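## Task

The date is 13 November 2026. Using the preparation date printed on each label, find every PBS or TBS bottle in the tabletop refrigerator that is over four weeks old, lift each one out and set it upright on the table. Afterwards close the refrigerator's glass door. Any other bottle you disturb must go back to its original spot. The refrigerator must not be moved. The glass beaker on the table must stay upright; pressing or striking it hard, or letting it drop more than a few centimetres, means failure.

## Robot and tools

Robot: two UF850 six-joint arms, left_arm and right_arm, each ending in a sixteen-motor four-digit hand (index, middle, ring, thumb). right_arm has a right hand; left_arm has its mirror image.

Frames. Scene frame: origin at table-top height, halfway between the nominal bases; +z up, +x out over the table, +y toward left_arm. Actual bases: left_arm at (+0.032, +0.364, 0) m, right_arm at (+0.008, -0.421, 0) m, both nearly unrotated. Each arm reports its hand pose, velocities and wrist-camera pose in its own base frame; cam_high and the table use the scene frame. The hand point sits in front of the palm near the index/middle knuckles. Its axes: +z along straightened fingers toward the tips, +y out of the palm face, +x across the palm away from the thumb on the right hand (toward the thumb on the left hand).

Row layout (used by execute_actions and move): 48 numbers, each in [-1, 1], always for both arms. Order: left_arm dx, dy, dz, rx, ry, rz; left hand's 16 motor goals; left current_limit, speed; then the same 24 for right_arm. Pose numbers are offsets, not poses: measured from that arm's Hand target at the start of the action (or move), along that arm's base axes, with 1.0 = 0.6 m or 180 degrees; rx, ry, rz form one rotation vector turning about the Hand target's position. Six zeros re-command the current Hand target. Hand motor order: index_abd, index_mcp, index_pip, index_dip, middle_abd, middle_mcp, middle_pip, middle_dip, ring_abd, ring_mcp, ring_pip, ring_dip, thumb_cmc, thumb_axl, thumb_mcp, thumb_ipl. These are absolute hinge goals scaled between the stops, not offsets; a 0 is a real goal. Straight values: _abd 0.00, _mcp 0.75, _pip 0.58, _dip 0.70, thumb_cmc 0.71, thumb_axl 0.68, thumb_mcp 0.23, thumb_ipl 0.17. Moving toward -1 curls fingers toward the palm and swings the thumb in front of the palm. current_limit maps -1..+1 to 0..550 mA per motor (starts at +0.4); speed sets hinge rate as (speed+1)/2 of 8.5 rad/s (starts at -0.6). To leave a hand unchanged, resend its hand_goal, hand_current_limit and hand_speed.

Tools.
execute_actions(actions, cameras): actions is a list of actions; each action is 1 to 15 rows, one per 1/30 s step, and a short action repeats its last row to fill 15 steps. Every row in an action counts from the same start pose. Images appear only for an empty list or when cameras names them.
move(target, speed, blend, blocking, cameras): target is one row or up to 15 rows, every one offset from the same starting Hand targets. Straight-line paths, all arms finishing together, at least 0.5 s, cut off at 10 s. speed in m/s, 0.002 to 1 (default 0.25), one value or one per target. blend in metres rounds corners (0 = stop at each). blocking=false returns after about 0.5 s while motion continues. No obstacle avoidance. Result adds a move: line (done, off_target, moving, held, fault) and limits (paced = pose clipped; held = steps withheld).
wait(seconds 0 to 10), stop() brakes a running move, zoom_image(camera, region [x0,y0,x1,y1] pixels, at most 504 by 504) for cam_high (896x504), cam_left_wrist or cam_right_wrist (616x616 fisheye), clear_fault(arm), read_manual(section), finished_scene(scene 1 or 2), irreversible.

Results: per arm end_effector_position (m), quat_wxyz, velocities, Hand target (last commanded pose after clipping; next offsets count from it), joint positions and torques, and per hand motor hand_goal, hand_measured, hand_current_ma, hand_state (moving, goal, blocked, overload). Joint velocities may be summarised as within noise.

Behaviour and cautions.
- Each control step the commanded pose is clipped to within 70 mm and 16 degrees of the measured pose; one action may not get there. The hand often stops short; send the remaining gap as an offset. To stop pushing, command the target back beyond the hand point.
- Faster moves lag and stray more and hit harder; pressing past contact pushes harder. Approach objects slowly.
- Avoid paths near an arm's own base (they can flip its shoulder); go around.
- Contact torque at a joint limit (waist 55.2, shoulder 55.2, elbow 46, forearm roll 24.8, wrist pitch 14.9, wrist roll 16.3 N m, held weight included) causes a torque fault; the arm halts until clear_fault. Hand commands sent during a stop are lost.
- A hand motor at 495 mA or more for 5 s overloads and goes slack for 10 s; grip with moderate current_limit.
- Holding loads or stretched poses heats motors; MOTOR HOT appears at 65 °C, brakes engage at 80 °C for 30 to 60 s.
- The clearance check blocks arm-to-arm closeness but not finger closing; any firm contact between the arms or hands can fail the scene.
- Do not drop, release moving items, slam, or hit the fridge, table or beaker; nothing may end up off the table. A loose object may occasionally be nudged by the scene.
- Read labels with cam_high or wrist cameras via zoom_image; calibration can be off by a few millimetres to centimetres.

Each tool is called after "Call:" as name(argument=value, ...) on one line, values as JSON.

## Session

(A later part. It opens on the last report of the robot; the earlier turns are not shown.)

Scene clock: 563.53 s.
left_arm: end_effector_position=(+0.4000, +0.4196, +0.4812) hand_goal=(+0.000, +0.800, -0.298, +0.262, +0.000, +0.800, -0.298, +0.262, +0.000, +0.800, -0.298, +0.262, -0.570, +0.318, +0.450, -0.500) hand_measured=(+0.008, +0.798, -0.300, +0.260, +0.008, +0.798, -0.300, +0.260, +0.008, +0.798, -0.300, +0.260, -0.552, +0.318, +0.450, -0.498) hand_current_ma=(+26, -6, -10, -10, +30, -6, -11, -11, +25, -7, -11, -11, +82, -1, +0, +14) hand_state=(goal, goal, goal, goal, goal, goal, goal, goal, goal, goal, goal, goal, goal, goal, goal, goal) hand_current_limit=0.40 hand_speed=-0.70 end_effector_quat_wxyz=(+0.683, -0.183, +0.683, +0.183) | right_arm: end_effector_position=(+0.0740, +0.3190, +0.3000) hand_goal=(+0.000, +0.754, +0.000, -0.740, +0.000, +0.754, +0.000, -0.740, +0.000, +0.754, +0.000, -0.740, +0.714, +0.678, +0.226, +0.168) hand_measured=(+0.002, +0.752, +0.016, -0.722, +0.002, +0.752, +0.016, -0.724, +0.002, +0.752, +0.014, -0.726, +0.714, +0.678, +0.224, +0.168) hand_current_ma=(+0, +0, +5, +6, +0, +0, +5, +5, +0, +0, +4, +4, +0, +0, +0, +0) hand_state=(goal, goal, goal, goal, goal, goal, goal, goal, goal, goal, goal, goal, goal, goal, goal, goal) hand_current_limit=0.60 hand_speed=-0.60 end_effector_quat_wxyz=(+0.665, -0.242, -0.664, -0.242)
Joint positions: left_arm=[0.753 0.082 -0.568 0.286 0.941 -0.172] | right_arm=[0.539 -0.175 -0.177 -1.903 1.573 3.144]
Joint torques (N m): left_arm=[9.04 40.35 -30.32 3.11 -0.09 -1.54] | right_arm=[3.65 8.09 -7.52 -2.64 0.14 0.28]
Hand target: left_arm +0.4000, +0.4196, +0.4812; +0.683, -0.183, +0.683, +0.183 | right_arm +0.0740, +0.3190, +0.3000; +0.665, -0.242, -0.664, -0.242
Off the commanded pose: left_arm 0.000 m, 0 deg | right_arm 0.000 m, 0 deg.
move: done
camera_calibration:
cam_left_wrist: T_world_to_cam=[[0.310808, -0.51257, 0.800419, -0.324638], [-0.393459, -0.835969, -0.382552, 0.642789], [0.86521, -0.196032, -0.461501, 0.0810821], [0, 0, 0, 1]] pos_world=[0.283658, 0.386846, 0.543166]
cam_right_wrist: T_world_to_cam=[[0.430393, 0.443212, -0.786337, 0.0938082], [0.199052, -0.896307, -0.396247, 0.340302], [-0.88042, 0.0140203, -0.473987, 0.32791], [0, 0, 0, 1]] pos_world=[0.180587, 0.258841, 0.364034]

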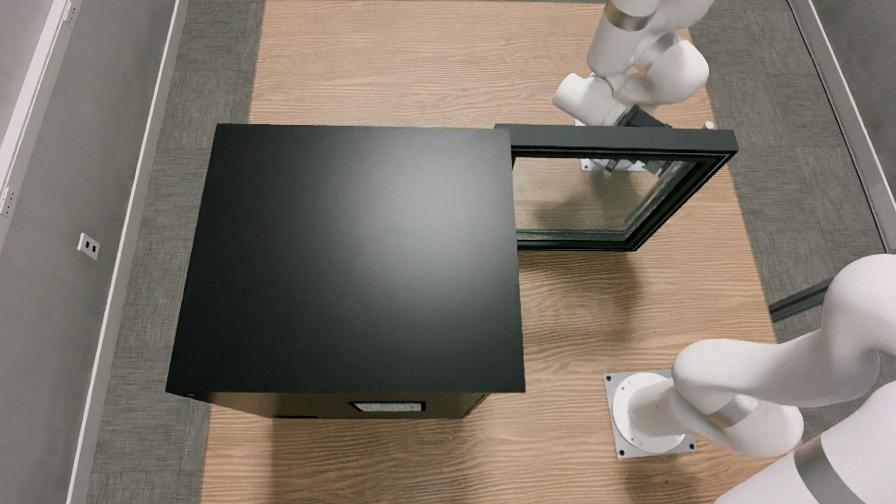

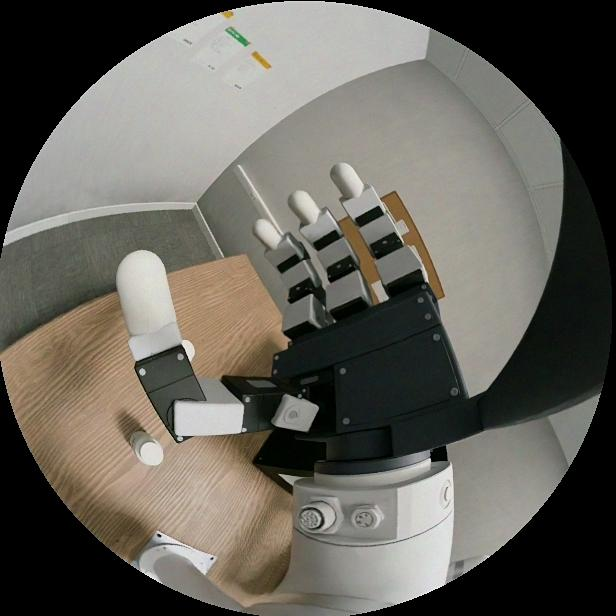

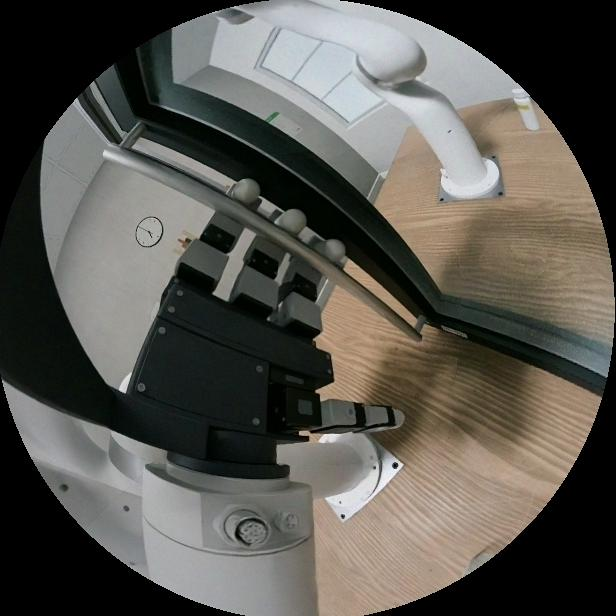

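Call:
move(target=[[0,0,0,0,0,0, 0,0.8,-0.299,0.261, 0,0.8,-0.299,0.261, 0,0.8,-0.299,0.261, -0.571,0.317,0.449,-0.5, 0.4,-0.7, 0.0148,0.163,0,0,0,-0.0833, 0,0.754,0.0,-0.74, 0,0.754,0.0,-0.74, 0,0.754,0.0,-0.74, 0.714,0.678,0.226,0.168, 0.6,-0.6],[0,0,0,0,0,0, 0,0.8,-0.299,0.261, 0,0.8,-0.299,0.261, 0,0.8,-0.299,0.261, -0.571,0.317,0.449,-0.5, 0.4,-0.7, 0.0713,0.3168,0,0,0,-0.1667, 0,0.754,0.0,-0.74, 0,0.754,0.0,-0.74, 0,0.754,0.0,-0.74, 0.714,0.678,0.226,0.168, 0.6,-0.6],[0,0,0,0,0,0, 0,0.8,-0.299,0.261, 0,0.8,-0.299,0.261, 0,0.8,-0.299,0.261, -0.571,0.317,0.449,-0.5, 0.4,-0.7, 0.1657,0.4507,0,0,0,-0.25, 0,0.754,0.0,-0.74, 0,0.754,0.0,-0.74, 0,0.754,0.0,-0.74, 0.714,0.678,0.226,0.168, 0.6,-0.6],[0,0,0,0,0,0, 0,0.8,-0.299,0.261, 0,0.8,-0.299,0.261, 0,0.8,-0.299,0.261, -0.571,0.317,0.449,-0.5, 0.4,-0.7, 0.2917,0.5557,0,0,0,-0.3333, 0,0.754,0.0,-0.74, 0,0.754,0.0,-0.74, 0,0.754,0.0,-0.74, 0.714,0.678,0.226,0.168, 0.6,-0.6]], speed=0.12, blend=0.01, cameras=["cam_high","cam_right_wrist"])

Scene clock: 569.33 s.
left_arm: end_effector_position=(+0.4000, +0.4196, +0.4812) hand_goal=(+0.000, +0.800, -0.298, +0.262, +0.000, +0.800, -0.298, +0.262, +0.000, +0.800, -0.298, +0.262, -0.570, +0.318, +0.450, -0.500) hand_measured=(+0.008, +0.798, -0.300, +0.260, +0.008, +0.798, -0.300, +0.260, +0.008, +0.798, -0.300, +0.260, -0.552, +0.318, +0.450, -0.498) hand_current_ma=(+26, -6, -10, -10, +30, -6, -11, -11, +25, -7, -11, -11, +82, -1, +0, +14) hand_state=(goal, goal, goal, goal, goal, goal, goal, goal, goal, goal, goal, goal, goal, goal, goal, goal) hand_current_limit=0.40 hand_speed=-0.70 end_effector_quat_wxyz=(+0.683, -0.183, +0.683, +0.183) | right_arm: end_effector_position=(+0.2490, +0.6524, +0.3000) hand_goal=(+0.000, +0.754, +0.000, -0.740, +0.000, +0.754, +0.000, -0.740, +0.000, +0.754, +0.000, -0.740, +0.714, +0.678, +0.226, +0.168) hand_measured=(+0.002, +0.750, +0.002, -0.738, +0.002, +0.752, +0.002, -0.740, +0.002, +0.754, +0.000, -0.742, +0.714, +0.678, +0.224, +0.168) hand_current_ma=(+0, +0, +0, +0, +0, +0, +0, +0, +0, +0, +0, +0, +0, +0, +0, +0) hand_state=(goal, goal, goal, goal, goal, goal, goal, goal, goal, goal, goal, goal, goal, goal, goal, goal) hand_current_limit=0.60 hand_speed=-0.60 end_effector_quat_wxyz=(-0.455, +0.542, +0.454, +0.542)
Joint positions: left_arm=[0.753 0.082 -0.568 0.287 0.941 -0.172] | right_arm=[1.296 -0.568 -0.838 -0.103 1.303 3.17]
Joint torques (N m): left_arm=[7.97 40.83 -29.86 3.38 -0.27 -1.34] | right_arm=[11.71 17.18 -18.13 3.4 -0.3 -1.68]
Hand target: left_arm +0.4000, +0.4196, +0.4812; +0.683, -0.183, +0.683, +0.183 | right_arm +0.2490, +0.6524, +0.3000; -0.455, +0.542, +0.454, +0.542
Off the commanded pose: left_arm 0.000 m, 0 deg | right_arm 0.000 m, 0 deg.
move: done
camera_calibration:
cam_right_wrist: T_world_to_cam=[[0.599072, -0.151049, -0.786318, 0.216434], [-0.676594, -0.620648, -0.396252, 0.642416], [-0.428173, 0.769402, -0.474012, -0.12808], [0, 0, 0, 1]] pos_world=[0.250155, 0.529952, 0.364034]
Images, in order (width x height): cam_high 896x504, cam_right_wrist 616x616.

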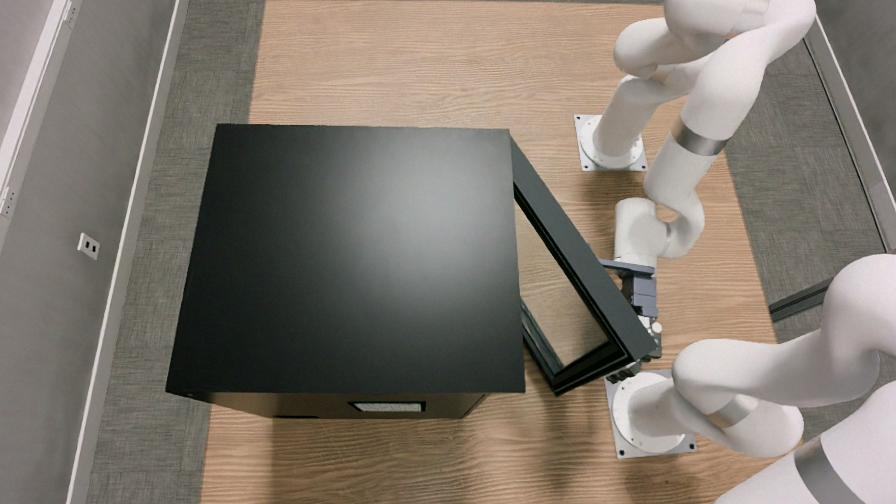

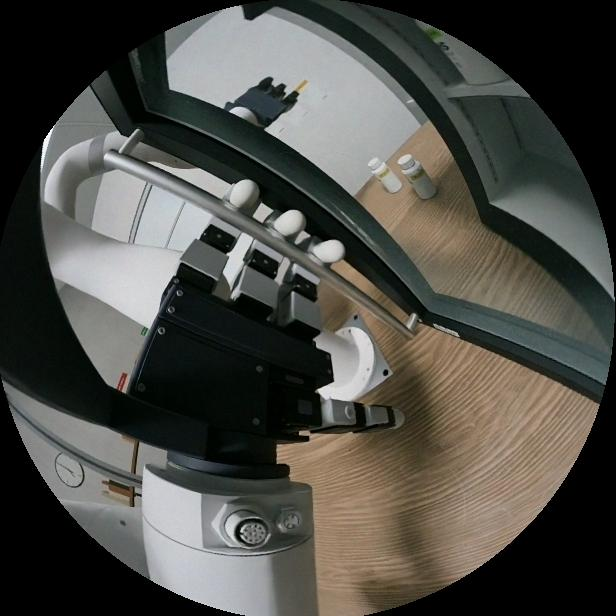

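Call:
move(target=[[0,0,0,0,0,0, 0,0.8,-0.299,0.261, 0,0.8,-0.299,0.261, 0,0.8,-0.299,0.261, -0.571,0.317,0.449,-0.5, 0.4,-0.7, 0.1278,0.0618,0,0,0,-0.0722, 0,0.754,0.0,-0.74, 0,0.754,0.0,-0.74, 0,0.754,0.0,-0.74, 0.714,0.678,0.226,0.168, 0.6,-0.6],[0,0,0,0,0,0, 0,0.8,-0.299,0.261, 0,0.8,-0.299,0.261, 0,0.8,-0.299,0.261, -0.571,0.317,0.449,-0.5, 0.4,-0.7, 0.2232,0.0872,0,0,0,-0.1222, 0,0.754,0.0,-0.74, 0,0.754,0.0,-0.74, 0,0.754,0.0,-0.74, 0.714,0.678,0.226,0.168, 0.6,-0.6]], speed=0.06, blend=0.01, cameras=["cam_high","cam_right_wrist"])

Scene clock: 573.50 s.
left_arm: end_effector_position=(+0.4000, +0.4196, +0.4812) hand_goal=(+0.000, +0.800, -0.298, +0.262, +0.000, +0.800, -0.298, +0.262, +0.000, +0.800, -0.298, +0.262, -0.570, +0.318, +0.450, -0.500) hand_measured=(+0.008, +0.798, -0.300, +0.260, +0.008, +0.798, -0.300, +0.260, +0.008, +0.798, -0.300, +0.260, -0.552, +0.318, +0.450, -0.498) hand_current_ma=(+26, -6, -10, -10, +30, -6, -11, -11, +25, -7, -11, -11, +82, -1, +0, +14) hand_state=(goal, goal, goal, goal, goal, goal, goal, goal, goal, goal, goal, goal, goal, goal, goal, goal) hand_current_limit=0.40 hand_speed=-0.70 end_effector_quat_wxyz=(+0.683, -0.183, +0.683, +0.183) | right_arm: end_effector_position=(+0.3829, +0.7047, +0.3000) hand_goal=(+0.000, +0.754, +0.000, -0.740, +0.000, +0.754, +0.000, -0.740, +0.000, +0.754, +0.000, -0.740, +0.714, +0.678, +0.226, +0.168) hand_measured=(+0.002, +0.752, +0.002, -0.740, +0.002, +0.754, +0.000, -0.742, +0.002, +0.754, -0.002, -0.742, +0.714, +0.678, +0.224, +0.168) hand_current_ma=(+0, +0, +0, +0, +0, +0, +0, +0, +0, +0, +0, +0, +0, +0, +0, +0) hand_state=(goal, goal, goal, goal, goal, goal, goal, goal, goal, goal, goal, goal, goal, goal, goal, goal) hand_current_limit=0.60 hand_speed=-0.60 end_effector_quat_wxyz=(-0.343, +0.618, +0.342, +0.619)
Joint positions: left_arm=[0.753 0.082 -0.568 0.287 0.941 -0.172] | right_arm=[1.239 -0.783 -1.234 0.251 1.133 3.033]
Joint torques (N m): left_arm=[9.52 39.1 -30.66 3.91 -0.19 -1.62] | right_arm=[-10.8 21.92 -21.27 3.37 -0.32 -1.9]
Hand target: left_arm +0.4000, +0.4196, +0.4812; +0.683, -0.183, +0.683, +0.183 | right_arm +0.3829, +0.7047, +0.3000; -0.343, +0.618, +0.342, +0.619
Off the commanded pose: left_arm 0.000 m, 0 deg | right_arm 0.000 m, 0 deg.
move: done
camera_calibration:
cam_right_wrist: T_world_to_cam=[[0.4989, -0.364395, -0.786331, 0.332823], [-0.859794, -0.322085, -0.396252, 0.625277], [-0.108873, 0.873772, -0.473993, -0.306846], [0, 0, 0, 1]] pos_world=[0.338157, 0.590785, 0.364034]
Images, in order (width x height): cam_high 896x504, cam_right_wrist 616x616.

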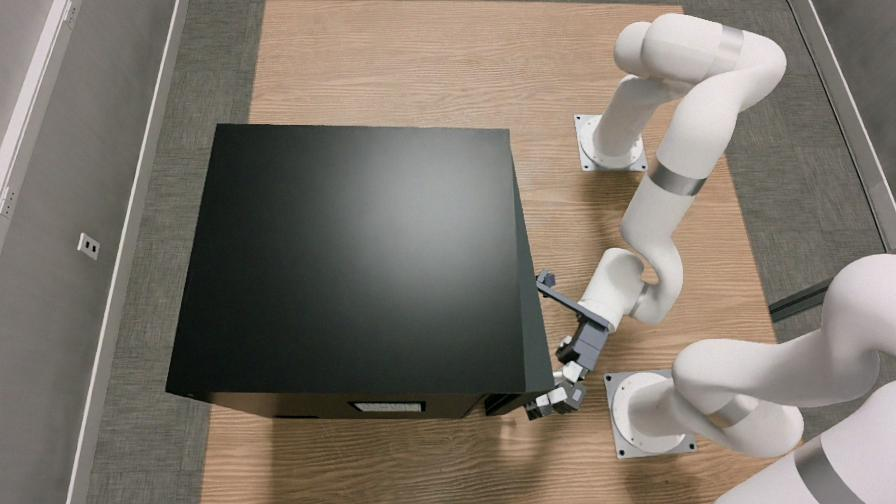

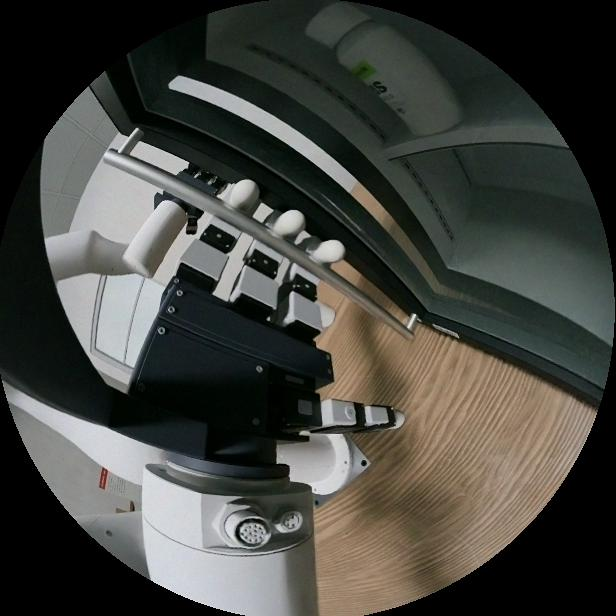

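Call:
move(target=[0,0,0,0,0,0, 0,0.8,-0.299,0.261, 0,0.8,-0.299,0.261, 0,0.8,-0.299,0.261, -0.571,0.317,0.449,-0.5, 0.4,-0.7, 0.0323,0.005,0,0,0,-0.0167, 0,0.754,0.0,-0.74, 0,0.754,0.0,-0.74, 0,0.754,0.0,-0.74, 0.714,0.678,0.226,0.168, 0.6,-0.6], speed=0.03, cameras=["cam_high","cam_right_wrist"])

Call:
zoom_image(camera="cam_high", region=[440, 100, 640, 440])

Scene clock: 575.23 s.
left_arm: end_effector_position=(+0.4000, +0.4196, +0.4812) hand_goal=(+0.000, +0.800, -0.298, +0.262, +0.000, +0.800, -0.298, +0.262, +0.000, +0.800, -0.298, +0.262, -0.570, +0.318, +0.450, -0.500) hand_measured=(+0.008, +0.798, -0.300, +0.260, +0.008, +0.798, -0.300, +0.260, +0.008, +0.798, -0.300, +0.260, -0.552, +0.318, +0.450, -0.498) hand_current_ma=(+26, -6, -10, -10, +30, -6, -11, -11, +25, -7, -11, -11, +82, -1, +0, +14) hand_state=(goal, goal, goal, goal, goal, goal, goal, goal, goal, goal, goal, goal, goal, goal, goal, goal) hand_current_limit=0.40 hand_speed=-0.70 end_effector_quat_wxyz=(+0.683, -0.183, +0.683, +0.183) | right_arm: end_effector_position=(+0.4023, +0.7077, +0.3000) hand_goal=(+0.000, +0.754, +0.000, -0.740, +0.000, +0.754, +0.000, -0.740, +0.000, +0.754, +0.000, -0.740, +0.714, +0.678, +0.226, +0.168) hand_measured=(+0.002, +0.752, +0.000, -0.740, +0.002, +0.754, +0.000, -0.742, +0.002, +0.754, -0.002, -0.742, +0.714, +0.678, +0.224, +0.168) hand_current_ma=(+0, +0, +0, +0, +0, +0, +0, +0, +0, +0, +0, +0, +0, +0, +0, +0) hand_state=(goal, goal, goal, goal, goal, goal, goal, goal, goal, goal, goal, goal, goal, goal, goal, goal) hand_current_limit=0.60 hand_speed=-0.60 end_effector_quat_wxyz=(-0.327, +0.627, +0.326, +0.628)
Joint positions: left_arm=[0.753 0.082 -0.568 0.287 0.941 -0.172] | right_arm=[1.227 -0.813 -1.29 0.299 1.113 3.006]
Joint torques (N m): left_arm=[8.26 41.24 -30.26 3.57 -0.28 -1.44] | right_arm=[-10 23.23 -21.13 3.57 -0.4 -1.86]
Hand target: left_arm +0.4000, +0.4196, +0.4812; +0.683, -0.183, +0.683, +0.183 | right_arm +0.4023, +0.7077, +0.3000; -0.327, +0.627, +0.326, +0.628
Off the commanded pose: left_arm 0.000 m, 0 deg | right_arm 0.000 m, 0 deg.
move: done
camera_calibration:
cam_right_wrist: T_world_to_cam=[[0.47911, -0.390067, -0.786322, 0.350394], [-0.875498, -0.276565, -0.396251, 0.616978], [-0.062905, 0.878271, -0.474008, -0.329039], [0, 0, 0, 1]] pos_world=[0.351588, 0.596297, 0.364034]
Images, in order (width x height): cam_high 896x504, cam_right_wrist 616x616.

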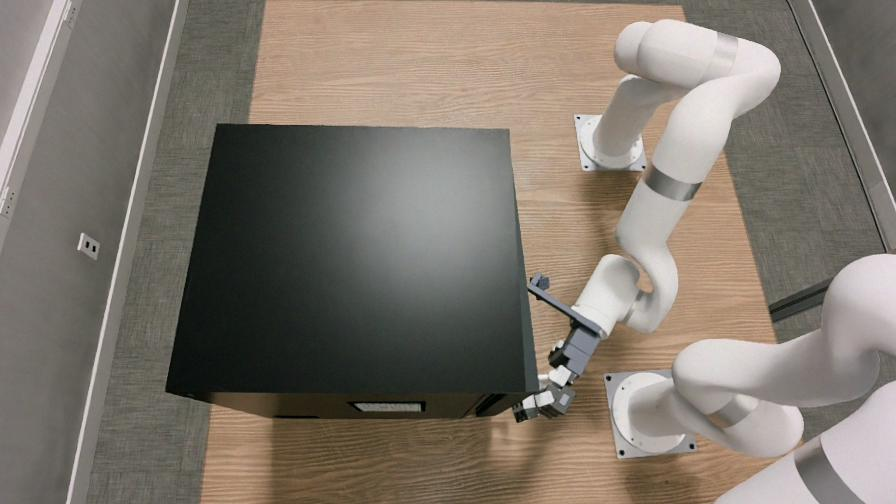

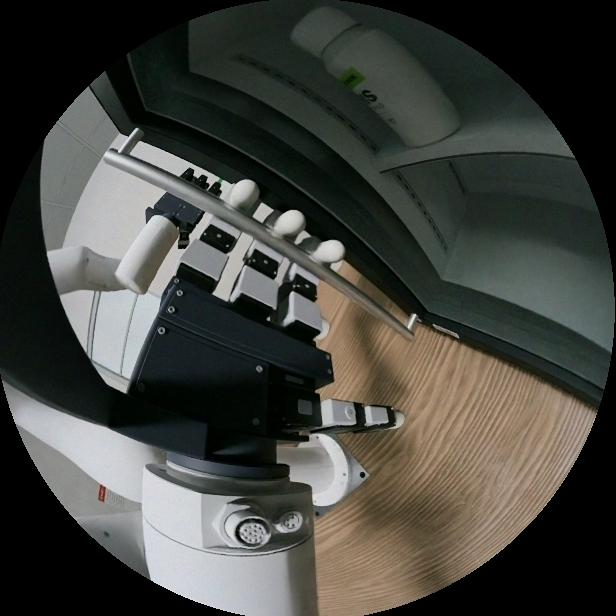

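Scaled by 1.482 from the camera's 896x504 image, which has a finer 1280x720 frame.

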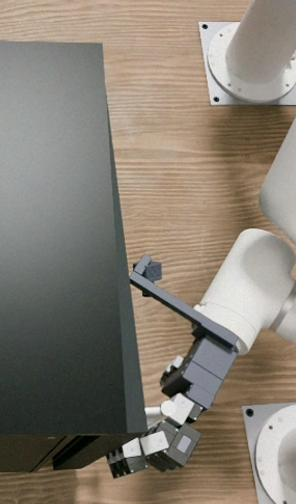

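Call:
move(target=[0,0,0,0,0,0, 0,0.8,-0.299,0.261, 0,0.8,-0.299,0.261, 0,0.8,-0.299,0.261, -0.571,0.317,0.449,-0.5, 0.4,-0.7, 0.0323,0.003,0,0,0,-0.0167, 0,0.754,0.0,-0.74, 0,0.754,0.0,-0.74, 0,0.754,0.0,-0.74, 0.714,0.678,0.226,0.168, 0.6,-0.6], speed=0.03, cameras=["cam_high","cam_right_wrist"])

Call:
zoom_image(camera="cam_high", region=[440, 200, 640, 440])

Scene clock: 577.07 s.
left_arm: end_effector_position=(+0.4000, +0.4196, +0.4812) hand_goal=(+0.000, +0.800, -0.298, +0.262, +0.000, +0.800, -0.298, +0.262, +0.000, +0.800, -0.298, +0.262, -0.570, +0.318, +0.450, -0.500) hand_measured=(+0.008, +0.798, -0.300, +0.260, +0.008, +0.798, -0.300, +0.260, +0.008, +0.798, -0.300, +0.260, -0.552, +0.318, +0.450, -0.498) hand_current_ma=(+26, -6, -10, -10, +30, -6, -11, -11, +25, -7, -11, -11, +82, -1, +0, +14) hand_state=(goal, goal, goal, goal, goal, goal, goal, goal, goal, goal, goal, goal, goal, goal, goal, goal) hand_current_limit=0.40 hand_speed=-0.70 end_effector_quat_wxyz=(+0.683, -0.183, +0.683, +0.183) | right_arm: end_effector_position=(+0.4216, +0.7095, +0.3000) hand_goal=(+0.000, +0.754, +0.000, -0.740, +0.000, +0.754, +0.000, -0.740, +0.000, +0.754, +0.000, -0.740, +0.714, +0.678, +0.226, +0.168) hand_measured=(+0.002, +0.752, +0.002, -0.738, +0.002, +0.752, +0.002, -0.738, +0.002, +0.752, +0.002, -0.738, +0.714, +0.678, +0.224, +0.168) hand_current_ma=(+0, +0, +0, +0, +0, +0, +0, +0, +0, +0, +0, +0, +0, +0, +0, +0) hand_state=(goal, goal, goal, goal, goal, goal, goal, goal, goal, goal, goal, goal, goal, goal, goal, goal) hand_current_limit=0.60 hand_speed=-0.60 end_effector_quat_wxyz=(-0.310, +0.635, +0.310, +0.636)
Joint positions: left_arm=[0.753 0.082 -0.568 0.287 0.941 -0.172] | right_arm=[1.214 -0.843 -1.346 0.348 1.094 2.977]
Joint torques (N m): left_arm=[8.17 39.07 -30.24 3.49 -0.29 -1.5] | right_arm=[-9.97 24.03 -21.42 3.33 -0.27 -1.78]
Hand target: left_arm +0.4000, +0.4196, +0.4812; +0.683, -0.183, +0.683, +0.183 | right_arm +0.4217, +0.7095, +0.3000; -0.310, +0.635, +0.309, +0.636
Off the commanded pose: left_arm 0.000 m, 0 deg | right_arm 0.000 m, 0 deg.
move: done
camera_calibration:
cam_right_wrist: T_world_to_cam=[[0.458, -0.414742, -0.786273, 0.368181], [-0.888794, -0.230303, -0.396238, 0.60724], [-0.0167449, 0.880312, -0.474099, -0.350283], [0, 0, 0, 1]] pos_world=[0.36522, 0.600908, 0.364033]
Images, in order (width x height): cam_high 896x504, cam_right_wrist 616x616.

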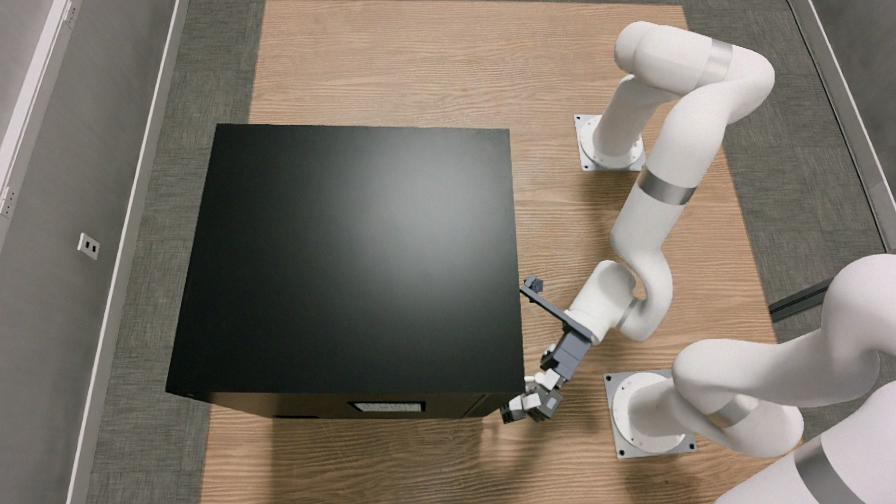

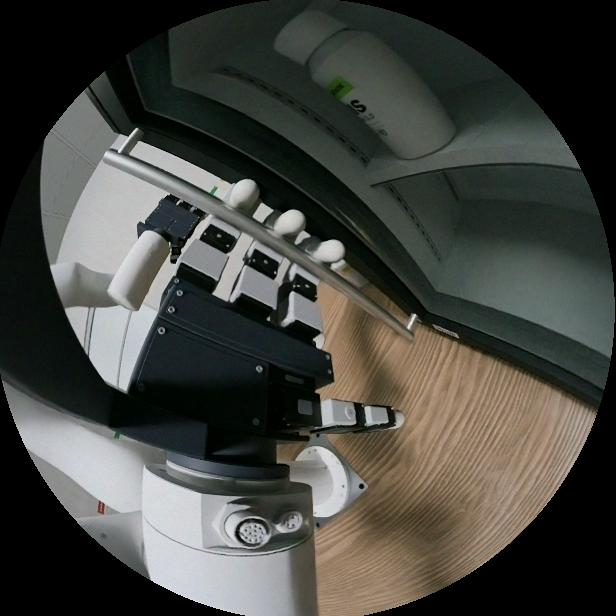

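Scaled by 2.100 from the camera's 896x504 image, which has a finer 1280x720 frame.

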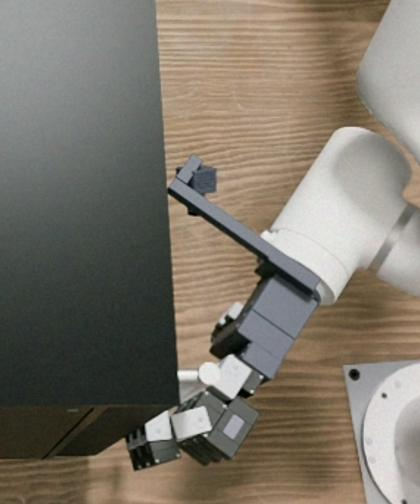

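Call:
move(target=[[0,0,0,0,0,0, 0,0.8,-0.299,0.261, 0,0.8,-0.299,0.261, 0,0.8,-0.299,0.261, -0.571,0.317,0.449,-0.5, 0.4,-0.7, 0.0033,0,0,0,0,0, 0,0.754,0.0,-0.74, 0,0.754,0.0,-0.74, 0,0.754,0.0,-0.74, 0.714,0.678,0.226,0.168, 0.6,-0.6],[0,0,0,0,0,0, 0,0.8,-0.299,0.261, 0,0.8,-0.299,0.261, 0,0.8,-0.299,0.261, -0.571,0.317,0.449,-0.5, 0.4,-0.7, 0.0033,0,0,0,0,0, 0,0.754,1.0,-0.9, 0,0.754,1.0,-0.9, 0,0.754,1.0,-0.9, 0.714,0.678,0.226,0.168, 0.1,-0.6]], speed=0.03, cameras=["cam_high","cam_right_wrist"])

Scene clock: 579.57 s.
left_arm: end_effector_position=(+0.4000, +0.4196, +0.4812) hand_goal=(+0.000, +0.800, -0.298, +0.262, +0.000, +0.800, -0.298, +0.262, +0.000, +0.800, -0.298, +0.262, -0.570, +0.318, +0.450, -0.500) hand_measured=(+0.008, +0.798, -0.300, +0.260, +0.008, +0.798, -0.300, +0.260, +0.008, +0.798, -0.300, +0.260, -0.552, +0.318, +0.450, -0.498) hand_current_ma=(+26, -6, -10, -10, +30, -6, -11, -11, +25, -7, -11, -11, +82, -1, +0, +14) hand_state=(goal, goal, goal, goal, goal, goal, goal, goal, goal, goal, goal, goal, goal, goal, goal, goal) hand_current_limit=0.40 hand_speed=-0.70 end_effector_quat_wxyz=(+0.683, -0.183, +0.683, +0.183) | right_arm: end_effector_position=(+0.4236, +0.7096, +0.3000) hand_goal=(+0.000, +0.754, +1.000, -0.900, +0.000, +0.754, +1.000, -0.900, +0.000, +0.754, +1.000, -0.900, +0.714, +0.678, +0.226, +0.168) hand_measured=(+0.002, +0.732, +0.402, -0.980, +0.002, +0.736, +0.386, -0.972, +0.002, +0.734, +0.360, -0.964, +0.714, +0.678, +0.224, +0.168) hand_current_ma=(+0, -10, -302, -108, +0, -8, -302, -90, +0, -9, -302, -72, +0, +0, +0, +0) hand_state=(goal, blocked, blocked, blocked, goal, goal, blocked, blocked, goal, blocked, blocked, blocked, goal, goal, goal, goal) hand_current_limit=0.10 hand_speed=-0.60 end_effector_quat_wxyz=(-0.310, +0.635, +0.309, +0.636)
Joint positions: left_arm=[0.753 0.082 -0.568 0.287 0.941 -0.172] | right_arm=[1.211 -0.845 -1.349 0.344 1.093 2.978]
Joint torques (N m): left_arm=[6.45 39.22 -30.4 3.45 -0.27 -1.45] | right_arm=[-13.53 25.02 -20.44 -0.68 -0.02 1.67]
Hand target: left_arm +0.4000, +0.4196, +0.4812; +0.683, -0.183, +0.683, +0.183 | right_arm +0.4237, +0.7095, +0.3000; -0.310, +0.635, +0.309, +0.636
Off the commanded pose: left_arm 0.000 m, 0 deg | right_arm 0.000 m, 0 deg.
move: done
camera_calibration:
cam_right_wrist: T_world_to_cam=[[0.45796, -0.414646, -0.786347, 0.367248], [-0.888815, -0.23023, -0.396235, 0.60898], [-0.0167437, 0.880377, -0.47398, -0.350332], [0, 0, 0, 1]] pos_world=[0.36722, 0.600907, 0.364034]
Images, in order (width x height): cam_high 896x504, cam_right_wrist 616x616.

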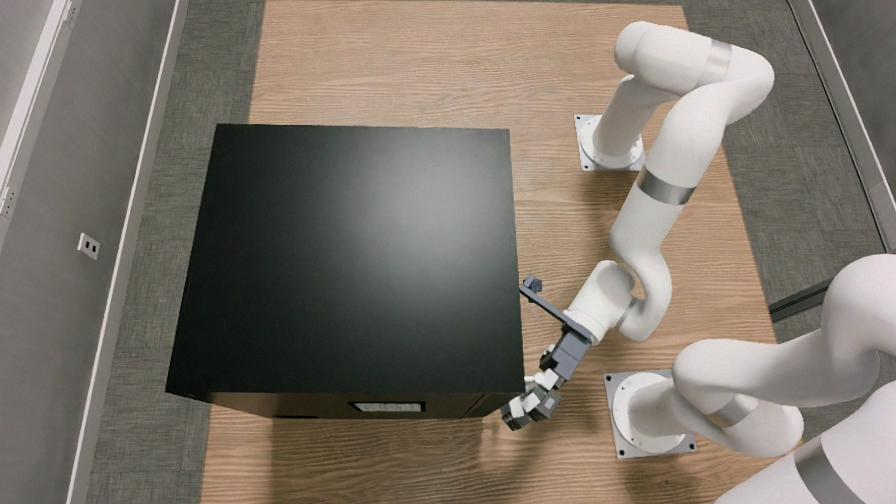

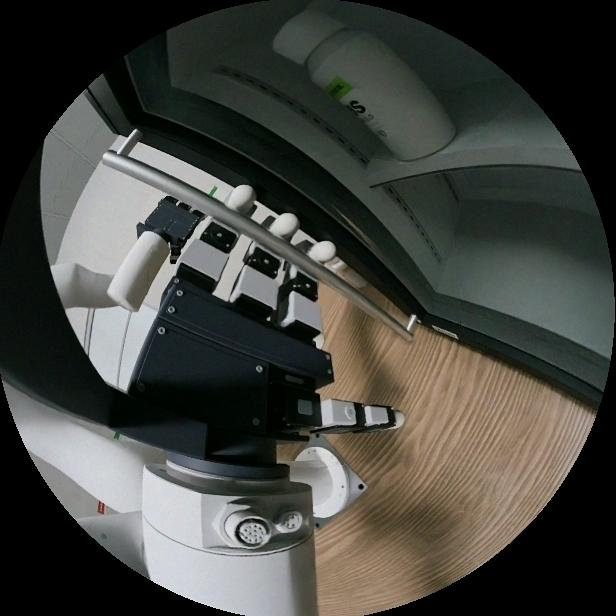

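Call:
move(target=[[0,0,0,0,0,0, 0,0.8,-0.299,0.261, 0,0.8,-0.299,0.261, 0,0.8,-0.299,0.261, -0.571,0.317,0.449,-0.5, 0.4,-0.7, 0,0,0,0,0,0, 0,0.754,0.0,-0.72, 0,0.754,0.0,-0.72, 0,0.754,0.0,-0.72, 0.714,0.678,0.226,0.168, 0.1,-0.5],[0,0,0,0,0,0, 0,0.8,-0.299,0.261, 0,0.8,-0.299,0.261, 0,0.8,-0.299,0.261, -0.571,0.317,0.449,-0.5, 0.4,-0.7, 0,0.075,0,0,0,0, 0,0.754,0.0,-0.72, 0,0.754,0.0,-0.72, 0,0.754,0.0,-0.72, 0.714,0.678,0.226,0.168, 0.1,-0.5]], speed=0.04, cameras=["cam_high","cam_right_wrist"])

Scene clock: 583.57 s.
left_arm: end_effector_position=(+0.4000, +0.4196, +0.4812) hand_goal=(+0.000, +0.800, -0.298, +0.262, +0.000, +0.800, -0.298, +0.262, +0.000, +0.800, -0.298, +0.262, -0.570, +0.318, +0.450, -0.500) hand_measured=(+0.008, +0.798, -0.300, +0.260, +0.008, +0.798, -0.300, +0.260, +0.008, +0.798, -0.300, +0.260, -0.552, +0.318, +0.450, -0.498) hand_current_ma=(+26, -6, -10, -10, +30, -6, -11, -11, +25, -7, -11, -11, +82, -1, +0, +14) hand_state=(goal, goal, goal, goal, goal, goal, goal, goal, goal, goal, goal, goal, goal, goal, goal, goal) hand_current_limit=0.40 hand_speed=-0.70 end_effector_quat_wxyz=(+0.683, -0.183, +0.683, +0.183) | right_arm: end_effector_position=(+0.4237, +0.7545, +0.3000) hand_goal=(+0.000, +0.754, +0.000, -0.720, +0.000, +0.754, +0.000, -0.720, +0.000, +0.754, +0.000, -0.720, +0.714, +0.678, +0.226, +0.168) hand_measured=(+0.002, +0.752, -0.002, -0.722, +0.002, +0.752, -0.002, -0.722, +0.002, +0.752, -0.002, -0.722, +0.714, +0.678, +0.224, +0.168) hand_current_ma=(+0, +0, +0, +0, +0, +0, +0, +0, +0, +0, +0, +0, +0, +0, +0, +0) hand_state=(goal, goal, goal, goal, goal, goal, goal, goal, goal, goal, goal, goal, goal, goal, goal, goal) hand_current_limit=0.10 hand_speed=-0.50 end_effector_quat_wxyz=(-0.310, +0.635, +0.309, +0.636)
Joint positions: left_arm=[0.753 0.082 -0.568 0.287 0.941 -0.172] | right_arm=[1.235 -0.93 -1.508 0.386 1.028 2.935]
Joint torques (N m): left_arm=[7.6 37.56 -30.53 3.96 -0.17 -1.53] | right_arm=[11.17 26.3 -21.6 3.89 -0.37 -1.69]
Hand target: left_arm +0.4000, +0.4196, +0.4812; +0.683, -0.183, +0.683, +0.183 | right_arm +0.4237, +0.7545, +0.3000; -0.310, +0.635, +0.309, +0.636
Off the commanded pose: left_arm 0.000 m, 0 deg | right_arm 0.000 m, 0 deg.
move: done
camera_calibration:
cam_right_wrist: T_world_to_cam=[[0.457925, -0.414696, -0.786341, 0.38595], [-0.888835, -0.230135, -0.396245, 0.61929], [-0.0166433, 0.880378, -0.473981, -0.389986], [0, 0, 0, 1]] pos_world=[0.36722, 0.645907, 0.364034]
Images, in order (width x height): cam_high 896x504, cam_right_wrist 616x616.

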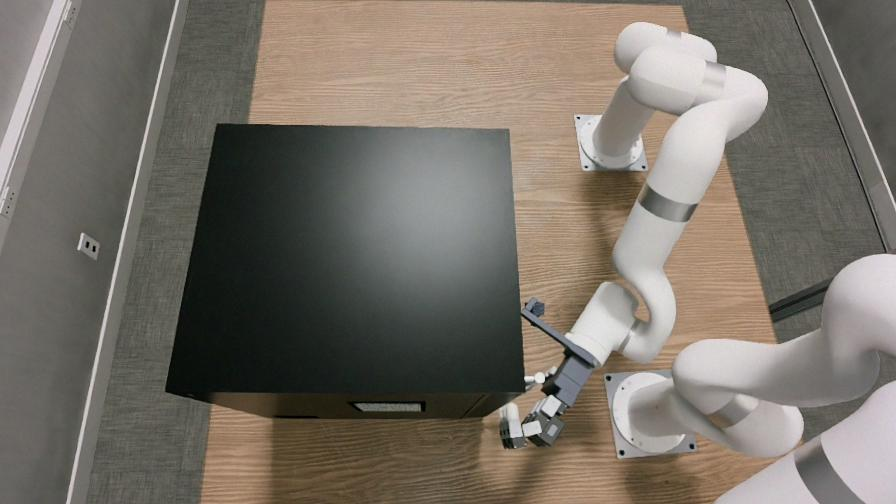

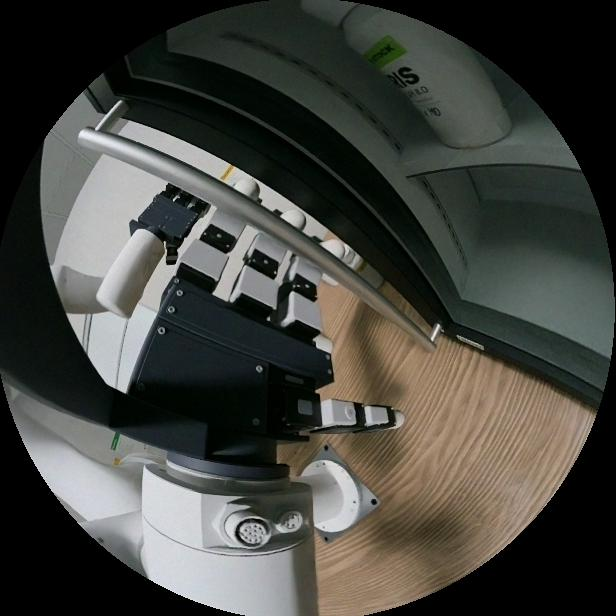

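Call:
move(target=[[0,0,0,0,0,0, 0,0.8,-0.299,0.261, 0,0.8,-0.299,0.261, 0,0.8,-0.299,0.261, -0.571,0.317,0.449,-0.5, 0.4,-0.7, -0.0667,0.0167,0,0,0,0, 0,0.754,0.0,-0.72, 0,0.754,0.0,-0.72, 0,0.754,0.0,-0.72, 0.714,0.678,0.226,0.168, 0.1,-0.5],[0,0,0,0,0,0, 0,0.8,-0.299,0.261, 0,0.8,-0.299,0.261, 0,0.8,-0.299,0.261, -0.571,0.317,0.449,-0.5, 0.4,-0.7, -0.1667,0.0167,0,0,0,0, 0,0.754,0.0,-0.72, 0,0.754,0.0,-0.72, 0,0.754,0.0,-0.72, 0.714,0.678,0.226,0.168, 0.1,-0.5]], speed=0.05, blend=0.01, cameras=["cam_high","cam_right_wrist"])

Call:
zoom_image(camera="cam_high", region=[440, 200, 640, 460])

Scene clock: 585.23 s.
left_arm: end_effector_position=(+0.4000, +0.4196, +0.4812) hand_goal=(+0.000, +0.800, -0.298, +0.262, +0.000, +0.800, -0.298, +0.262, +0.000, +0.800, -0.298, +0.262, -0.570, +0.318, +0.450, -0.500) hand_measured=(+0.008, +0.798, -0.300, +0.260, +0.008, +0.798, -0.300, +0.260, +0.008, +0.798, -0.300, +0.260, -0.552, +0.318, +0.450, -0.498) hand_current_ma=(+26, -6, -10, -10, +30, -6, -11, -11, +25, -7, -11, -11, +82, -1, +0, +14) hand_state=(goal, goal, goal, goal, goal, goal, goal, goal, goal, goal, goal, goal, goal, goal, goal, goal) hand_current_limit=0.40 hand_speed=-0.70 end_effector_quat_wxyz=(+0.683, -0.183, +0.683, +0.183) | right_arm: end_effector_position=(+0.4022, +0.7599, +0.3001) hand_goal=(+0.000, +0.754, +0.000, -0.720, +0.000, +0.754, +0.000, -0.720, +0.000, +0.754, +0.000, -0.720, +0.714, +0.678, +0.226, +0.168) hand_measured=(+0.002, +0.752, -0.002, -0.722, +0.002, +0.752, -0.002, -0.722, +0.002, +0.752, -0.002, -0.722, +0.714, +0.678, +0.224, +0.168) hand_current_ma=(+0, +0, +0, +0, +0, +0, +0, +0, +0, +0, +0, +0, +0, +0, +0, +0) hand_state=(goal, goal, goal, goal, goal, goal, goal, goal, goal, goal, goal, goal, goal, goal, goal, goal) hand_current_limit=0.10 hand_speed=-0.50 end_effector_quat_wxyz=(-0.310, +0.635, +0.309, +0.636)
Joint positions: left_arm=[0.753 0.082 -0.568 0.287 0.941 -0.172] | right_arm=[1.268 -0.926 -1.502 0.423 1.038 2.917]
Joint torques (N m): left_arm=[8.41 40.06 -30.69 3.57 -0.1 -1.49] | right_arm=[-10.26 29.35 -21.85 -3.62 -0.32 1.68]
Hand target: left_arm +0.4000, +0.4196, +0.4812; +0.683, -0.183, +0.683, +0.183 | right_arm +0.4022, +0.7599, +0.3000; -0.310, +0.635, +0.309, +0.636 (not the last commanded pose)
Off the commanded pose: left_arm 0.000 m, 0 deg | right_arm 0.079 m, 0 deg.
move: held (right_arm; a check stopped the path); path passed 0 of 2 targets; limits=held
pose unreachable (right arm): on one or more control steps of this call, first in action 0 (counted from 0), this arm could not follow its commanded pose, so it was not sent that pose on those steps. It may still have moved: this result reports where it is.
cause: moving toward the commanded pose would bring a part of the arm too close to another arm (a part of this arm just beyond joint 4 (forearm roll) and a part of the left arm just beyond its joint 2 (shoulder), 8 mm apart when this arm was first held).
camera_calibration:
cam_right_wrist: T_world_to_cam=[[0.458316, -0.414496, -0.786218, 0.397763], [-0.888637, -0.230074, -0.396724, 0.601504], [-0.0164479, 0.880488, -0.473784, -0.395172], [0, 0, 0, 1]] pos_world=[0.345718, 0.651206, 0.364134]
Images, in order (width x height): cam_high 896x504, cam_right_wrist 616x616.

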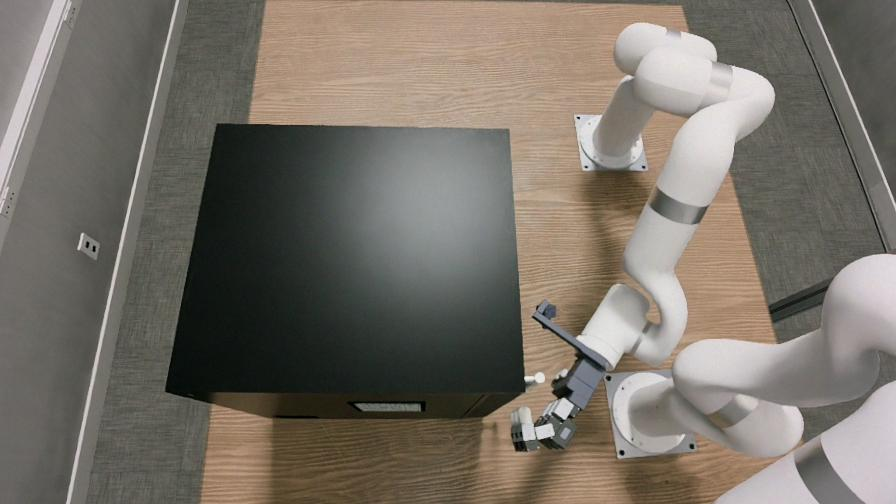

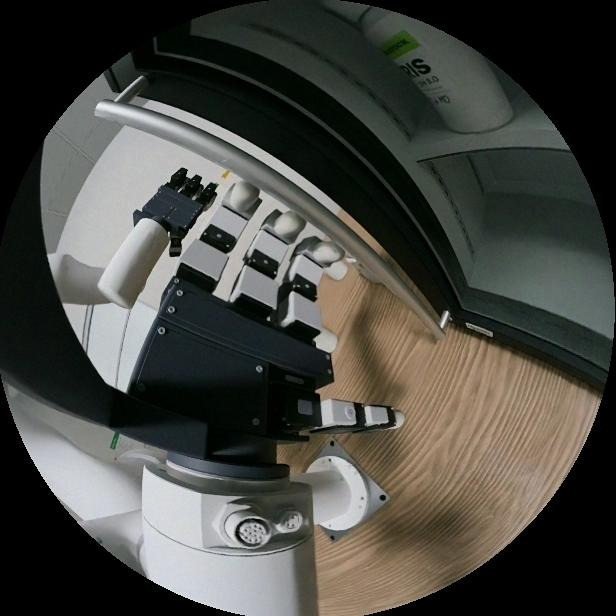

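Scaled by 1.938 from the camera's 896x504 image, which has a finer 1280x720 frame.

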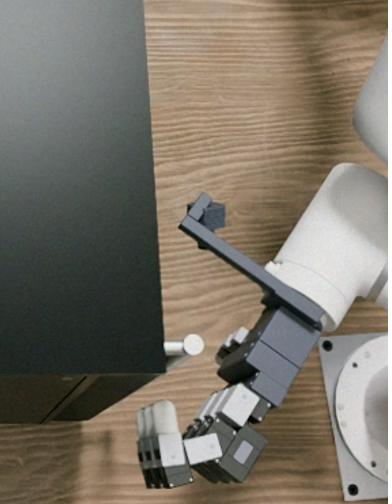

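Call:
move(target=[-0.3867,0.2073,0,0,0,0, 0,0.8,-0.299,0.261, 0,0.8,-0.299,0.261, 0,0.8,-0.299,0.261, -0.571,0.317,0.449,-0.5, 0.4,-0.7, 0,0,0,0,0,0, 0,0.754,0.0,-0.72, 0,0.754,0.0,-0.72, 0,0.754,0.0,-0.72, 0.714,0.678,0.226,0.168, 0.1,-0.5], speed=0.15)

Call:
move(target=[0,0,0,0,0,0, 0,0.8,-0.299,0.261, 0,0.8,-0.299,0.261, 0,0.8,-0.299,0.261, -0.571,0.317,0.449,-0.5, 0.4,-0.7, -0.11,0,0,0,0,0, 0,0.754,0.0,-0.72, 0,0.754,0.0,-0.72, 0,0.754,0.0,-0.72, 0.714,0.678,0.226,0.168, 0.1,-0.5], speed=0.05, cameras=["cam_high","cam_right_wrist"])

Scene clock: 589.07 s.
left_arm: end_effector_position=(+0.1680, +0.5440, +0.4812) hand_goal=(+0.000, +0.800, -0.298, +0.262, +0.000, +0.800, -0.298, +0.262, +0.000, +0.800, -0.298, +0.262, -0.570, +0.318, +0.450, -0.500) hand_measured=(+0.008, +0.798, -0.300, +0.260, +0.008, +0.798, -0.300, +0.260, +0.008, +0.798, -0.300, +0.260, -0.552, +0.318, +0.450, -0.498) hand_current_ma=(+26, -6, -9, -10, +30, -6, -11, -11, +25, -6, -10, -11, +82, -1, +0, +14) hand_state=(goal, goal, goal, goal, goal, goal, goal, goal, goal, goal, goal, goal, goal, goal, goal, goal) hand_current_limit=0.40 hand_speed=-0.70 end_effector_quat_wxyz=(+0.683, -0.183, +0.683, +0.183) | right_arm: end_effector_position=(+0.4022, +0.7599, +0.3000) hand_goal=(+0.000, +0.754, +0.000, -0.720, +0.000, +0.754, +0.000, -0.720, +0.000, +0.754, +0.000, -0.720, +0.714, +0.678, +0.226, +0.168) hand_measured=(+0.002, +0.752, -0.002, -0.722, +0.002, +0.752, -0.002, -0.722, +0.002, +0.752, -0.002, -0.722, +0.714, +0.678, +0.224, +0.168) hand_current_ma=(+0, +0, +0, +0, +0, +0, +0, +0, +0, +0, +0, +0, +0, +0, +0, +0) hand_state=(goal, goal, goal, goal, goal, goal, goal, goal, goal, goal, goal, goal, goal, goal, goal, goal) hand_current_limit=0.10 hand_speed=-0.50 end_effector_quat_wxyz=(-0.310, +0.635, +0.309, +0.636)
Joint positions: left_arm=[1.516 0.039 -0.607 1.091 1.235 -0.564] | right_arm=[1.268 -0.927 -1.502 0.423 1.038 2.917]
Joint torques (N m): left_arm=[9.83 6.06 -30.7 2.67 2.32 -1.45] | right_arm=[-10.2 26.58 -22.42 -3.62 -0.35 1.68]
Hand target: left_arm +0.1680, +0.5440, +0.4812; +0.683, -0.183, +0.683, +0.183 | right_arm +0.4022, +0.7599, +0.3000; -0.310, +0.635, +0.309, +0.636
Off the commanded pose: left_arm 0.000 m, 0 deg | right_arm 0.000 m, 0 deg.
move: done

Scene clock: 590.50 s.
left_arm: end_effector_position=(+0.1680, +0.5440, +0.4812) hand_goal=(+0.000, +0.800, -0.298, +0.262, +0.000, +0.800, -0.298, +0.262, +0.000, +0.800, -0.298, +0.262, -0.570, +0.318, +0.450, -0.500) hand_measured=(+0.008, +0.798, -0.300, +0.260, +0.008, +0.798, -0.300, +0.260, +0.008, +0.798, -0.300, +0.260, -0.552, +0.318, +0.450, -0.498) hand_current_ma=(+26, -6, -9, -10, +30, -6, -11, -11, +25, -6, -10, -11, +82, -1, +0, +14) hand_state=(goal, goal, goal, goal, goal, goal, goal, goal, goal, goal, goal, goal, goal, goal, goal, goal) hand_current_limit=0.40 hand_speed=-0.70 end_effector_quat_wxyz=(+0.683, -0.183, +0.683, +0.183) | right_arm: end_effector_position=(+0.3558, +0.7600, +0.3001) hand_goal=(+0.000, +0.754, +0.000, -0.720, +0.000, +0.754, +0.000, -0.720, +0.000, +0.754, +0.000, -0.720, +0.714, +0.678, +0.226, +0.168) hand_measured=(+0.002, +0.752, -0.002, -0.722, +0.002, +0.752, -0.002, -0.722, +0.002, +0.752, -0.002, -0.722, +0.714, +0.678, +0.224, +0.168) hand_current_ma=(+0, +0, +0, +0, +0, +0, +0, +0, +0, +0, +0, +0, +0, +0, +0, +0) hand_state=(goal, goal, goal, goal, goal, goal, goal, goal, goal, goal, goal, goal, goal, goal, goal, goal) hand_current_limit=0.10 hand_speed=-0.50 end_effector_quat_wxyz=(-0.310, +0.635, +0.310, +0.636) end_effector_velocity=(+0.001, +0.000, -0.002) end_effector_angular_velocity=(-0.003, +0.004, +0.002)
Joint positions: left_arm=[1.516 0.039 -0.607 1.091 1.235 -0.564] | right_arm=[1.335 -0.901 -1.454 0.492 1.074 2.891]
Joint velocities: left_arm=[within noise] | right_arm=[-0.001 -0.001 0 -0.002 -0.005 0.003]
Joint torques (N m): left_arm=[9.74 5.99 -30.25 2.41 2.37 -1.59] | right_arm=[-10.75 25.93 -22.36 -3.5 -0.43 1.63]
Hand target: left_arm +0.1680, +0.5440, +0.4812; +0.683, -0.183, +0.683, +0.183 | right_arm +0.3558, +0.7600, +0.2999; -0.310, +0.635, +0.310, +0.636 (not the last commanded pose)
Off the commanded pose: left_arm 0.000 m, 0 deg | right_arm 0.020 m, 0 deg.
move: held (right_arm; a check stopped the path); limits=held
pose unreachable (right arm): on one or more control steps of this call, first in action 0 (counted from 0), this arm could not follow its commanded pose, so it was not sent that pose on those steps. It may still have moved: this result reports where it is.
cause: moving toward the commanded pose would bring a part of the arm too close to another arm (a part of this arm just beyond joint 4 (forearm roll) and a part of the left arm just beyond its joint 2 (shoulder), 4 mm apart when this arm was first held).
camera_calibration:
cam_right_wrist: T_world_to_cam=[[0.458287, -0.41464, -0.78616, 0.419151], [-0.88865, -0.230227, -0.396605, 0.560355], [-0.0165473, 0.88038, -0.47398, -0.395853], [0, 0, 0, 1]] pos_world=[0.299318, 0.651307, 0.364133]
Images, in order (width x height): cam_high 896x504, cam_right_wrist 616x616.

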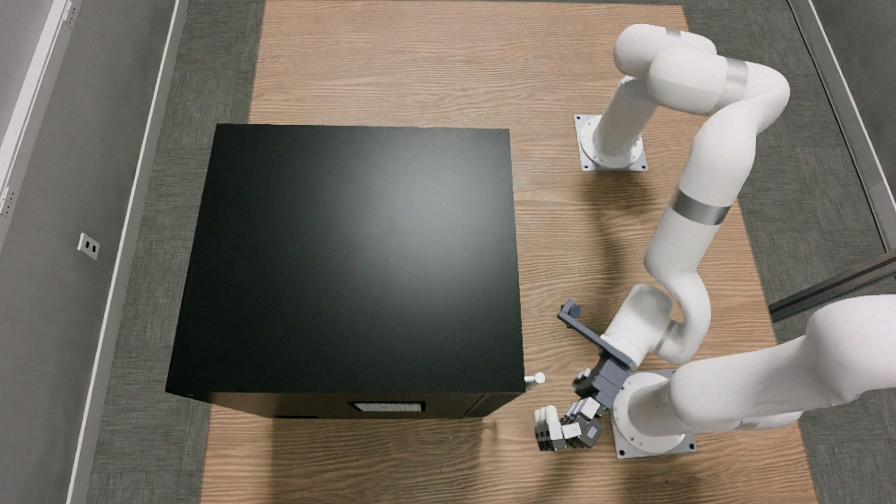

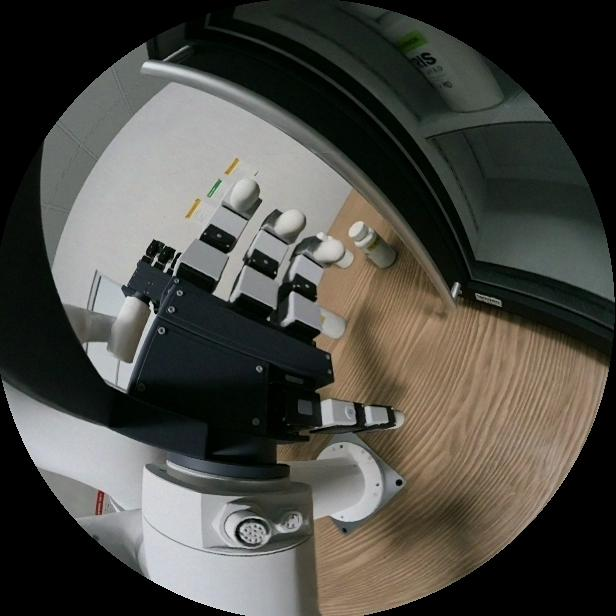

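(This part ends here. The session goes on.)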